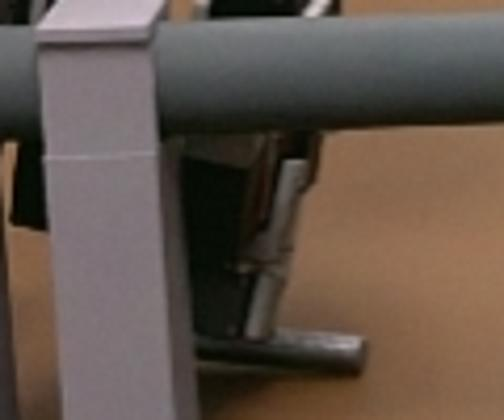

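>>> move(arm2={"joints": {"hand_index_mcp": -0.336, "hand_index_pip": 0.942, "hand_index_dip": -0.515, "hand_thumb_mcp": 0.06, "hand_thumb_ipl": 0.168}})

>>> move(arm2={"target": [0.093, 0.3735, 0.7515, 0.4546, -0.5413, -0.6407, 0.2986], "speed": 0.04}, cameras=["arm2_cam_wrist"])

>>> move(arm2={"target": [0.123, 0.3735, 0.7515, 0.4546, -0.5413, -0.6407, 0.2986], "speed": 0.04}, cameras=["arm2_cam_wrist", "cam_low", "cam_high"])

>>> zoom_image(camera="arm2_cam_wrist", region=[560, 0, 896, 220])

Scene clock: 1322.40 s.
Joint torques (N m): arm1=[-0.38 2.61 8.54 2.45 0.08 -0.12] | arm2=[1.38 -11.11 3.15 -1.98 0.18 0] | arm3=[0.38 -15.38 13.05 -0.7 0.89 -0.13]
Heat: arm1: hottest joint3_rad 41 °C; arm2: hottest joint2_rad 34 °C; arm3: hottest joint3_rad 41 °C.
move: arm2 done
Joint velocities: within noise
arm1: as last shown
arm1.index_mcp_current_ma: -10
arm1.index_abd_current_ma: 0
arm1.index_pip_current_ma: -4
arm1.index_dip_current_ma: 8
arm1.middle_mcp_current_ma: 0
arm1.middle_abd_current_ma: 3
arm1.middle_pip_current_ma: -1
arm1.middle_dip_current_ma: -9
arm1.ring_mcp_current_ma: -6
arm1.ring_abd_current_ma: 22
arm1.ring_pip_current_ma: 8
arm1.ring_dip_current_ma: -11
arm1.thumb_cmc_current_ma: -3
arm1.thumb_axl_current_ma: 17
arm1.thumb_mcp_current_ma: 6
arm1.thumb_ipl_current_ma: 8
arm2.joint_positions: joint1_rad=+0.658 joint2_rad=+1.918 joint3_rad=+0.927 joint4_rad=-1.556 joint5_rad=+0.732 joint6_rad=-0.708 hand_index_mcp=-0.330 hand_index_abd=+0.002 hand_index_pip=+0.956 hand_index_dip=-0.526 hand_middle_mcp=-0.301 hand_middle_abd=+0.001 hand_middle_pip=-0.619 hand_middle_dip=-0.612 hand_ring_mcp=-0.285 hand_ring_abd=+0.000 hand_ring_pip=-0.601 hand_ring_dip=-0.650 hand_thumb_cmc=-0.490 hand_thumb_axl=+0.679 hand_thumb_mcp=+0.053 hand_thumb_ipl=+0.162 hand_current_limit=+0.400 hand_speed=-0.600
arm2.joint_status: all done
arm2.hand_state: goal,goal,goal,goal,goal,goal,goal,goal,goal,goal,goal,goal,goal,goal,goal,goal
arm2.index_mcp_current_ma: 2
arm2.index_abd_current_ma: 8
arm2.index_pip_current_ma: 14
arm2.index_dip_current_ma: -11
arm2.middle_mcp_current_ma: -6
arm2.middle_abd_current_ma: 3
arm2.middle_pip_current_ma: 2
arm2.middle_dip_current_ma: 6
arm2.ring_mcp_current_ma: 16
arm2.ring_abd_current_ma: -7
arm2.ring_pip_current_ma: -8
arm2.ring_dip_current_ma: -2
arm2.thumb_cmc_current_ma: -13
arm2.thumb_axl_current_ma: -1
arm2.thumb_mcp_current_ma: -10
arm2.thumb_ipl_current_ma: -10
arm2.hand_goal_index_mcp: -0.336
arm2.hand_goal_index_abd: 0.000
arm2.hand_goal_index_pip: 0.942
arm2.hand_goal_index_dip: -0.514
arm2.hand_goal_middle_mcp: -0.300
arm2.hand_goal_middle_abd: 0.000
arm2.hand_goal_middle_pip: -0.620
arm2.hand_goal_middle_dip: -0.600
arm2.hand_goal_ring_mcp: -0.300
arm2.hand_goal_ring_abd: 0.000
arm2.hand_goal_ring_pip: -0.600
arm2.hand_goal_ring_dip: -0.640
arm2.hand_goal_thumb_cmc: -0.486
arm2.hand_goal_thumb_axl: 0.678
arm2.hand_goal_thumb_mcp: 0.060
arm2.hand_goal_thumb_ipl: 0.168
arm2.hand: x=+0.1002 y=+0.3700 z=+0.7760 quat_wxyz=(-0.449, +0.544, +0.641, -0.302)
arm2.hand_target: x=+0.0970 y=+0.3734 z=+0.7819 quat_wxyz=(-0.455, +0.542, +0.641, -0.299)
arm2.hand_status: not commanded
arm3.joint_positions: joint1_rad=+0.795 joint2_rad=+1.802 joint3_rad=+1.581 joint4_rad=-1.588 joint5_rad=+0.637 joint6_rad=-0.438 hand_index_mcp=+0.740 hand_index_abd=-0.009 hand_index_pip=+0.571 hand_index_dip=+0.696 hand_middle_mcp=+0.741 hand_middle_abd=-0.008 hand_middle_pip=+0.568 hand_middle_dip=+0.696 hand_ring_mcp=+0.742 hand_ring_abd=-0.007 hand_ring_pip=+0.565 hand_ring_dip=+0.693 hand_thumb_cmc=+0.707 hand_thumb_axl=+0.677 hand_thumb_mcp=+0.220 hand_thumb_ipl=+0.168 hand_current_limit=+0.400 hand_speed=-0.600
arm3.joint_status: not commanded
arm3.hand_state: goal,goal,goal,goal,goal,goal,goal,goal,goal,goal,goal,goal,goal,goal,goal,goal
arm3.index_mcp_current_ma: -6
arm3.index_abd_current_ma: 4
arm3.index_pip_current_ma: 10
arm3.index_dip_current_ma: 2
arm3.middle_mcp_current_ma: -11
arm3.middle_abd_current_ma: 0
arm3.middle_pip_current_ma: 2
arm3.middle_dip_current_ma: -2
arm3.ring_mcp_current_ma: -1
arm3.ring_abd_current_ma: -11
arm3.ring_pip_current_ma: -9
arm3.ring_dip_current_ma: 3
arm3.thumb_cmc_current_ma: 5
arm3.thumb_axl_current_ma: 0
arm3.thumb_mcp_current_ma: 3
arm3.thumb_ipl_current_ma: 4
arm3.hand_goal_index_mcp: 0.754
arm3.hand_goal_index_abd: 0.000
arm3.hand_goal_index_pip: 0.576
arm3.hand_goal_index_dip: 0.696
arm3.hand_goal_middle_mcp: 0.754
arm3.hand_goal_middle_abd: 0.000
arm3.hand_goal_middle_pip: 0.576
arm3.hand_goal_middle_dip: 0.696
arm3.hand_goal_ring_mcp: 0.754
arm3.hand_goal_ring_abd: 0.000
arm3.hand_goal_ring_pip: 0.576
arm3.hand_goal_ring_dip: 0.696
arm3.hand_goal_thumb_cmc: 0.714
arm3.hand_goal_thumb_axl: 0.678
arm3.hand_goal_thumb_mcp: 0.226
arm3.hand_goal_thumb_ipl: 0.168
arm3.hand: x=-0.3545 y=-0.1756 z=+0.9563 quat_wxyz=(+0.326, -0.579, +0.746, -0.053)
arm3.hand_target: x=-0.3657 y=-0.1697 z=+0.9769 quat_wxyz=(+0.325, -0.581, +0.745, -0.035)
arm3.hand_status: not commanded
pictures: none

Scene clock: 1323.67 s.
Joint torques (N m): arm1=[-0.38 2.55 8.53 2.47 0.08 -0.12] | arm2=[0.79 -9.11 2.36 -0.75 0.43 -0.07] | arm3=[0.38 -15.27 13.04 -0.7 0.89 -0.13]
Heat: arm1: hottest joint3_rad 41 °C; arm2: hottest joint2_rad 34 °C; arm3: hottest joint3_rad 41 °C.
move: arm2 off_target
Joint velocities: within noise
arm1, arm3: as last shown
arm1.index_mcp_current_ma: 11
arm1.index_abd_current_ma: -1
arm1.index_pip_current_ma: 21
arm1.index_dip_current_ma: 9
arm1.middle_mcp_current_ma: -15
arm1.middle_abd_current_ma: 0
arm1.middle_pip_current_ma: -5
arm1.middle_dip_current_ma: -17
arm1.ring_mcp_current_ma: 14
arm1.ring_abd_current_ma: 8
arm1.ring_pip_current_ma: 4
arm1.ring_dip_current_ma: -9
arm1.thumb_cmc_current_ma: -5
arm1.thumb_axl_current_ma: 13
arm1.thumb_mcp_current_ma: 14
arm1.thumb_ipl_current_ma: -9
arm2.joint_positions: joint1_rad=+0.658 joint2_rad=+1.958 joint3_rad=+0.924 joint4_rad=-1.501 joint5_rad=+0.733 joint6_rad=-0.708 hand_index_mcp=-0.328 hand_index_abd=+0.002 hand_index_pip=+0.942 hand_index_dip=-0.533 hand_middle_mcp=-0.323 hand_middle_abd=+0.001 hand_middle_pip=-0.619 hand_middle_dip=-0.612 hand_ring_mcp=-0.285 hand_ring_abd=+0.000 hand_ring_pip=-0.601 hand_ring_dip=-0.650 hand_thumb_cmc=-0.490 hand_thumb_axl=+0.679 hand_thumb_mcp=+0.053 hand_thumb_ipl=+0.162 hand_current_limit=+0.400 hand_speed=-0.600
arm2.joint_status: not commanded
arm2.hand_state: goal,goal,goal,goal,blocked,goal,goal,goal,goal,goal,goal,goal,goal,goal,goal,goal
arm2.index_mcp_current_ma: 7
arm2.index_abd_current_ma: 5
arm2.index_pip_current_ma: 6
arm2.index_dip_current_ma: -18
arm2.middle_mcp_current_ma: -21
arm2.middle_abd_current_ma: 1
arm2.middle_pip_current_ma: 0
arm2.middle_dip_current_ma: 9
arm2.ring_mcp_current_ma: 11
arm2.ring_abd_current_ma: -2
arm2.ring_pip_current_ma: -5
arm2.ring_dip_current_ma: -6
arm2.thumb_cmc_current_ma: -7
arm2.thumb_axl_current_ma: -4
arm2.thumb_mcp_current_ma: -12
arm2.thumb_ipl_current_ma: -12
arm2.hand_goal_index_mcp: -0.336
arm2.hand_goal_index_abd: 0.000
arm2.hand_goal_index_pip: 0.942
arm2.hand_goal_index_dip: -0.514
arm2.hand_goal_middle_mcp: -0.300
arm2.hand_goal_middle_abd: 0.000
arm2.hand_goal_middle_pip: -0.620
arm2.hand_goal_middle_dip: -0.600
arm2.hand_goal_ring_mcp: -0.300
arm2.hand_goal_ring_abd: 0.000
arm2.hand_goal_ring_pip: -0.600
arm2.hand_goal_ring_dip: -0.640
arm2.hand_goal_thumb_cmc: -0.486
arm2.hand_goal_thumb_axl: 0.678
arm2.hand_goal_thumb_mcp: 0.060
arm2.hand_goal_thumb_ipl: 0.168
arm2.hand: x=+0.1010 y=+0.3683 z=+0.7576 quat_wxyz=(-0.443, +0.547, +0.642, -0.304)
arm2.hand_target: x=+0.0932 y=+0.3736 z=+0.7518 quat_wxyz=(-0.455, +0.542, +0.641, -0.299)
arm2.hand_status: off_target (0.011 m and 1.6 deg from the pose sent, 0.026 m and 0.8 deg at the start)
arm3.index_mcp_current_ma: 2
arm3.index_pip_current_ma: 9
arm3.index_dip_current_ma: 4
arm3.middle_mcp_current_ma: -12
arm3.middle_abd_current_ma: 6
arm3.middle_pip_current_ma: 9
arm3.middle_dip_current_ma: 4
arm3.ring_mcp_current_ma: -4
arm3.ring_abd_current_ma: -12
arm3.ring_dip_current_ma: -4
arm3.thumb_cmc_current_ma: 3
arm3.thumb_axl_current_ma: -6
arm3.thumb_mcp_current_ma: -2
arm3.thumb_ipl_current_ma: 7

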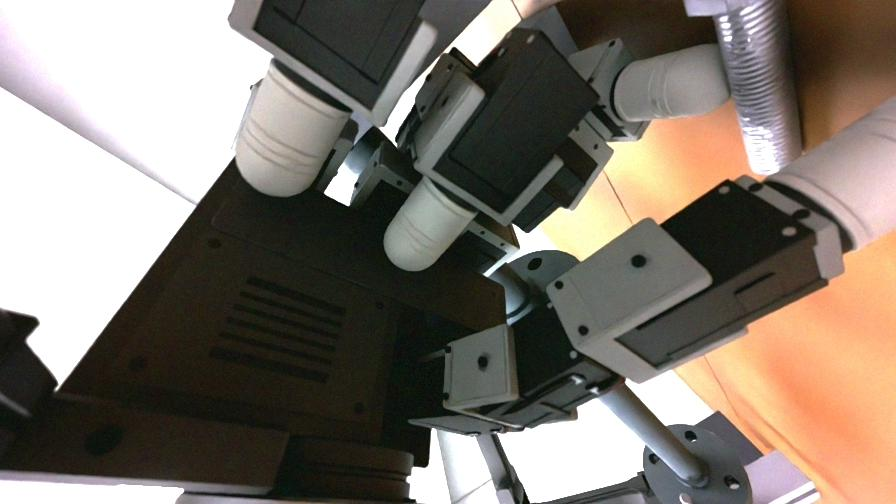

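Scene clock: 1324.90 s.
Joint torques (N m): arm1=[-0.38 2.49 8.51 2.47 0.08 -0.11] | arm2=[2.96 -8.59 4.9 -1.09 -0.45 -0.06] | arm3=[0.38 -15.33 13.07 -0.72 0.9 -0.13]
Heat: arm1: hottest joint3_rad 41 °C; arm2: hottest joint2_rad 34 °C; arm3: hottest joint3_rad 41 °C.
move: arm2 off_target
Joint velocities: within noise
arm1, arm3: as last shown
arm1.index_mcp_current_ma: -9
arm1.index_abd_current_ma: 1
arm1.index_pip_current_ma: 11
arm1.index_dip_current_ma: 2
arm1.middle_mcp_current_ma: 19
arm1.middle_abd_current_ma: -10
arm1.middle_pip_current_ma: -2
arm1.middle_dip_current_ma: 3
arm1.ring_mcp_current_ma: 8
arm1.ring_abd_current_ma: -10
arm1.ring_pip_current_ma: 2
arm1.ring_dip_current_ma: 11
arm1.thumb_cmc_current_ma: 3
arm1.thumb_axl_current_ma: -2
arm1.thumb_mcp_current_ma: 3
arm1.thumb_ipl_current_ma: -5
arm2.joint_positions: joint1_rad=+0.694 joint2_rad=+1.979 joint3_rad=+0.953 joint4_rad=-1.551 joint5_rad=+0.697 joint6_rad=-0.664 hand_index_mcp=-0.251 hand_index_abd=+0.034 hand_index_pip=+0.952 hand_index_dip=-0.590 hand_middle_mcp=-0.300 hand_middle_abd=+0.001 hand_middle_pip=-0.619 hand_middle_dip=-0.612 hand_ring_mcp=-0.285 hand_ring_abd=+0.000 hand_ring_pip=-0.601 hand_ring_dip=-0.650 hand_thumb_cmc=-0.490 hand_thumb_axl=+0.679 hand_thumb_mcp=+0.053 hand_thumb_ipl=+0.162 hand_current_limit=+0.400 hand_speed=-0.600
arm2.joint_status: not commanded
arm2.hand_state: blocked,blocked,goal,blocked,goal,goal,goal,goal,goal,goal,goal,goal,goal,goal,goal,goal
arm2.index_mcp_current_ma: 59
arm2.index_abd_current_ma: 14
arm2.index_pip_current_ma: 10
arm2.index_dip_current_ma: -51
arm2.middle_mcp_current_ma: -12
arm2.middle_abd_current_ma: -2
arm2.middle_pip_current_ma: 2
arm2.middle_dip_current_ma: 3
arm2.ring_mcp_current_ma: 8
arm2.ring_abd_current_ma: -5
arm2.ring_pip_current_ma: -5
arm2.ring_dip_current_ma: -6
arm2.thumb_cmc_current_ma: -9
arm2.thumb_axl_current_ma: 2
arm2.thumb_mcp_current_ma: -7
arm2.thumb_ipl_current_ma: -13
arm2.hand_goal_index_mcp: -0.336
arm2.hand_goal_index_abd: 0.000
arm2.hand_goal_index_pip: 0.942
arm2.hand_goal_index_dip: -0.514
arm2.hand_goal_middle_mcp: -0.300
arm2.hand_goal_middle_abd: 0.000
arm2.hand_goal_middle_pip: -0.620
arm2.hand_goal_middle_dip: -0.600
arm2.hand_goal_ring_mcp: -0.300
arm2.hand_goal_ring_abd: 0.000
arm2.hand_goal_ring_pip: -0.600
arm2.hand_goal_ring_dip: -0.640
arm2.hand_goal_thumb_cmc: -0.486
arm2.hand_goal_thumb_axl: 0.678
arm2.hand_goal_thumb_mcp: 0.060
arm2.hand_goal_thumb_ipl: 0.168
arm2.hand: x=+0.1141 y=+0.3727 z=+0.7591 quat_wxyz=(-0.452, +0.548, +0.636, -0.303)
arm2.hand_target: x=+0.1228 y=+0.3736 z=+0.7517 quat_wxyz=(-0.455, +0.542, +0.641, -0.299)
arm2.hand_status: off_target (0.012 m and 1.1 deg from the pose sent, 0.023 m and 1.6 deg at the start)
arm3.index_mcp_current_ma: 3
arm3.index_abd_current_ma: 5
arm3.index_pip_current_ma: 11
arm3.index_dip_current_ma: 5
arm3.middle_mcp_current_ma: -9
arm3.middle_abd_current_ma: 2
arm3.middle_pip_current_ma: 4
arm3.middle_dip_current_ma: 3
arm3.ring_mcp_current_ma: -3
arm3.ring_abd_current_ma: -8
arm3.ring_pip_current_ma: -1
arm3.ring_dip_current_ma: 2
arm3.thumb_cmc_current_ma: 8
arm3.thumb_mcp_current_ma: 4
arm3.thumb_ipl_current_ma: 3
pictures: arm2_cam_wrist, cam_high, cam_low

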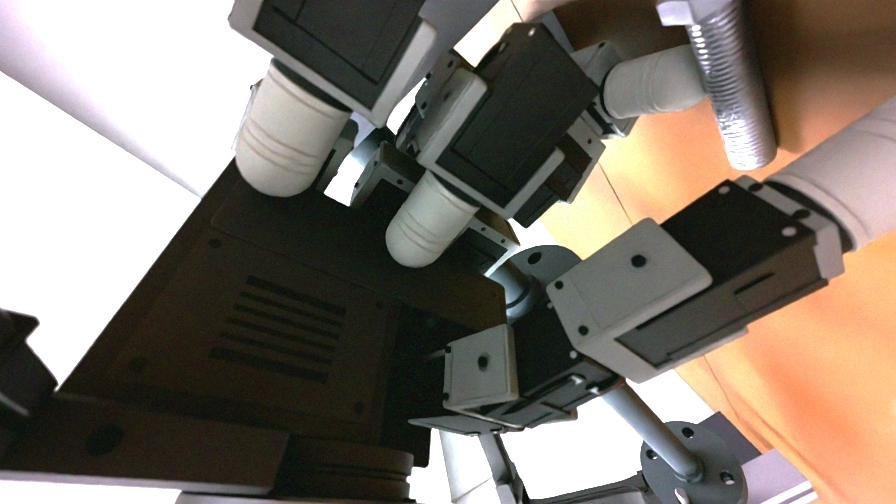

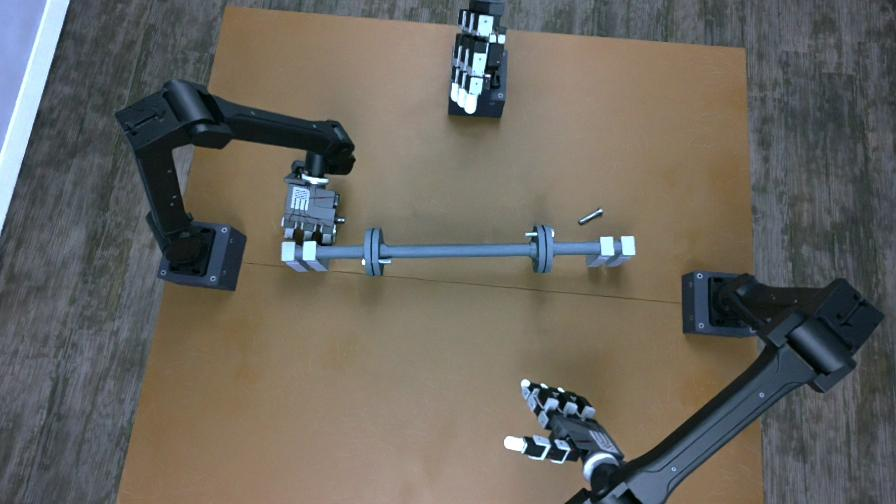

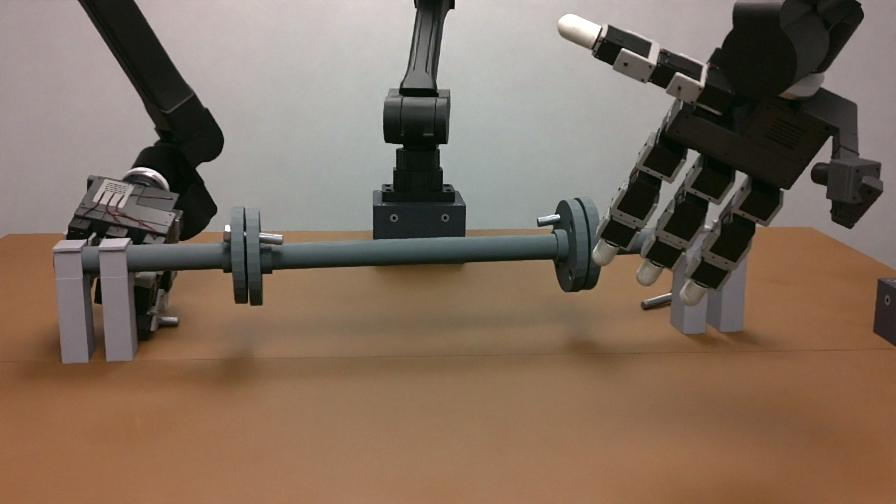

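Scaled by 1.500.

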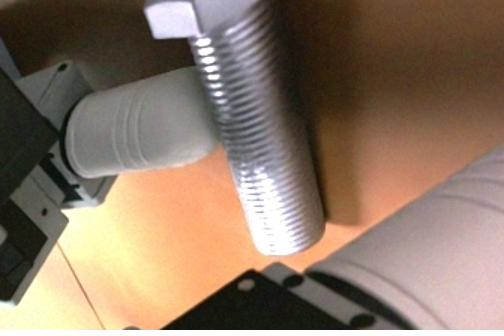

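>>> move(arm2={"joints": {"hand_thumb_mcp": -0.20, "hand_thumb_ipl": 0.10, "hand_index_pip": 0.87, "hand_index_dip": -0.60, "hand_index_mcp": -0.38}}, cameras=["arm2_cam_wrist"])

>>> zoom_image(camera="arm2_cam_wrist", region=[560, 0, 896, 220])

Scene clock: 1339.93 s.
Joint torques (N m): arm1=[-0.32 2.61 8.51 2.47 0.08 -0.12] | arm2=[2.26 -9.29 4.51 -1.1 0.02 -0.05] | arm3=[0.38 -15.33 13.05 -0.7 0.89 -0.13]
Heat: arm1: hottest joint3_rad 41 °C; arm2: hottest joint2_rad 33 °C; arm3: hottest joint3_rad 41 °C.
move: arm2 off_target
Joint velocities: within noise
arm1.joint_positions: joint1_rad=-0.143 joint2_rad=+0.611 joint3_rad=+1.333 joint4_rad=-1.370 joint5_rad=-0.068 joint6_rad=+1.161 hand_index_mcp=+0.753 hand_index_abd=+0.000 hand_index_pip=+0.577 hand_index_dip=+0.696 hand_middle_mcp=+0.753 hand_middle_abd=+0.000 hand_middle_pip=+0.577 hand_middle_dip=+0.696 hand_ring_mcp=+0.754 hand_ring_abd=+0.000 hand_ring_pip=+0.577 hand_ring_dip=+0.696 hand_thumb_cmc=+0.714 hand_thumb_axl=+0.677 hand_thumb_mcp=+0.225 hand_thumb_ipl=+0.168 hand_current_limit=+0.400 hand_speed=-0.600
arm1.joint_status: not commanded
arm1.hand_state: goal,goal,goal,goal,goal,goal,goal,goal,goal,goal,goal,goal,goal,goal,goal,goal
arm1.index_mcp_current_ma: 3
arm1.index_abd_current_ma: -21
arm1.index_pip_current_ma: 15
arm1.index_dip_current_ma: 12
arm1.middle_mcp_current_ma: -5
arm1.middle_abd_current_ma: 12
arm1.middle_pip_current_ma: -8
arm1.middle_dip_current_ma: 12
arm1.ring_mcp_current_ma: 10
arm1.ring_abd_current_ma: 1
arm1.ring_pip_current_ma: 11
arm1.ring_dip_current_ma: 8
arm1.thumb_cmc_current_ma: 7
arm1.thumb_axl_current_ma: 7
arm1.thumb_mcp_current_ma: 3
arm1.thumb_ipl_current_ma: 0
arm1.hand_goal_index_mcp: 0.754
arm1.hand_goal_index_abd: 0.000
arm1.hand_goal_index_pip: 0.576
arm1.hand_goal_index_dip: 0.696
arm1.hand_goal_middle_mcp: 0.754
arm1.hand_goal_middle_abd: 0.000
arm1.hand_goal_middle_pip: 0.576
arm1.hand_goal_middle_dip: 0.696
arm1.hand_goal_ring_mcp: 0.754
arm1.hand_goal_ring_abd: 0.000
arm1.hand_goal_ring_pip: 0.576
arm1.hand_goal_ring_dip: 0.696
arm1.hand_goal_thumb_cmc: 0.714
arm1.hand_goal_thumb_axl: 0.678
arm1.hand_goal_thumb_mcp: 0.226
arm1.hand_goal_thumb_ipl: 0.168
arm1.hand: x=+0.3141 y=+0.0975 z=+1.3322 quat_wxyz=(+0.435, +0.150, -0.883, -0.092)
arm1.hand_target: x=+0.3163 y=+0.0987 z=+1.3429 quat_wxyz=(+0.445, +0.147, -0.878, -0.096)
arm1.hand_status: not commanded
arm2.joint_positions: joint1_rad=+0.703 joint2_rad=+1.989 joint3_rad=+0.956 joint4_rad=-1.551 joint5_rad=+0.687 joint6_rad=-0.664 hand_index_mcp=-0.308 hand_index_abd=+0.026 hand_index_pip=+0.908 hand_index_dip=-0.619 hand_middle_mcp=-0.300 hand_middle_abd=+0.001 hand_middle_pip=-0.619 hand_middle_dip=-0.612 hand_ring_mcp=-0.285 hand_ring_abd=+0.000 hand_ring_pip=-0.601 hand_ring_dip=-0.650 hand_thumb_cmc=-0.491 hand_thumb_axl=+0.676 hand_thumb_mcp=-0.066 hand_thumb_ipl=+0.119 hand_current_limit=+0.400 hand_speed=-0.600
arm2.joint_status: hand_index_mcp off_target (ended at -0.308, target -0.380); hand_index_pip off_target (ended at +0.908, target +0.870); hand_thumb_mcp off_target (ended at -0.066, target -0.200); the others done
arm2.hand_state: blocked,blocked,blocked,goal,goal,goal,goal,goal,goal,goal,goal,goal,goal,goal,blocked,goal
arm2.index_mcp_current_ma: 51
arm2.index_abd_current_ma: 12
arm2.index_pip_current_ma: 23
arm2.index_dip_current_ma: -11
arm2.middle_mcp_current_ma: -6
arm2.middle_abd_current_ma: 9
arm2.middle_pip_current_ma: 2
arm2.middle_dip_current_ma: 3
arm2.ring_mcp_current_ma: 3
arm2.ring_abd_current_ma: -6
arm2.ring_pip_current_ma: -2
arm2.ring_dip_current_ma: 2
arm2.thumb_cmc_current_ma: -10
arm2.thumb_axl_current_ma: 1
arm2.thumb_mcp_current_ma: 107
arm2.thumb_ipl_current_ma: 9
arm2.hand_goal_index_mcp: -0.380
arm2.hand_goal_index_abd: 0.000
arm2.hand_goal_index_pip: 0.870
arm2.hand_goal_index_dip: -0.600
arm2.hand_goal_middle_mcp: -0.300
arm2.hand_goal_middle_abd: 0.000
arm2.hand_goal_middle_pip: -0.620
arm2.hand_goal_middle_dip: -0.600
arm2.hand_goal_ring_mcp: -0.300
arm2.hand_goal_ring_abd: 0.000
arm2.hand_goal_ring_pip: -0.600
arm2.hand_goal_ring_dip: -0.640
arm2.hand_goal_thumb_cmc: -0.486
arm2.hand_goal_thumb_axl: 0.678
arm2.hand_goal_thumb_mcp: -0.200
arm2.hand_goal_thumb_ipl: 0.100
arm2.hand: x=+0.1172 y=+0.3752 z=+0.7562 quat_wxyz=(-0.454, +0.546, +0.637, -0.300)
arm2.hand_target: x=+0.1228 y=+0.3735 z=+0.7517 quat_wxyz=(-0.454, +0.542, +0.641, -0.299)
arm2.hand_status: not commanded
arm3: as last shown
arm3.index_mcp_current_ma: -3
arm3.index_pip_current_ma: 13
arm3.index_dip_current_ma: 9
arm3.middle_mcp_current_ma: -8
arm3.middle_abd_current_ma: 9
arm3.middle_pip_current_ma: -3
arm3.middle_dip_current_ma: 2
arm3.ring_mcp_current_ma: -1
arm3.ring_abd_current_ma: -11
arm3.ring_pip_current_ma: -6
arm3.ring_dip_current_ma: 5
arm3.thumb_cmc_current_ma: 5
arm3.thumb_axl_current_ma: -4
arm3.thumb_ipl_current_ma: 5

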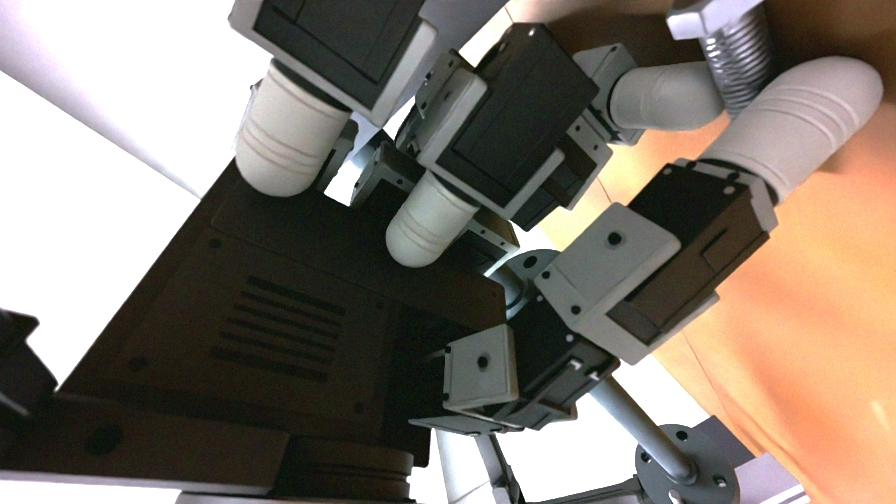

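Scaled by 1.500.

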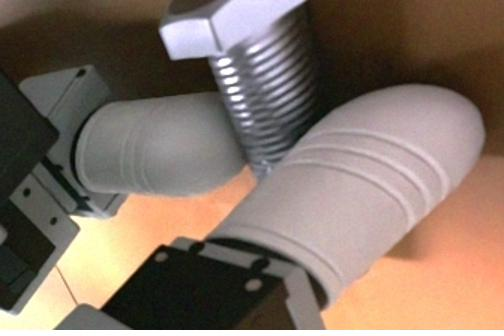

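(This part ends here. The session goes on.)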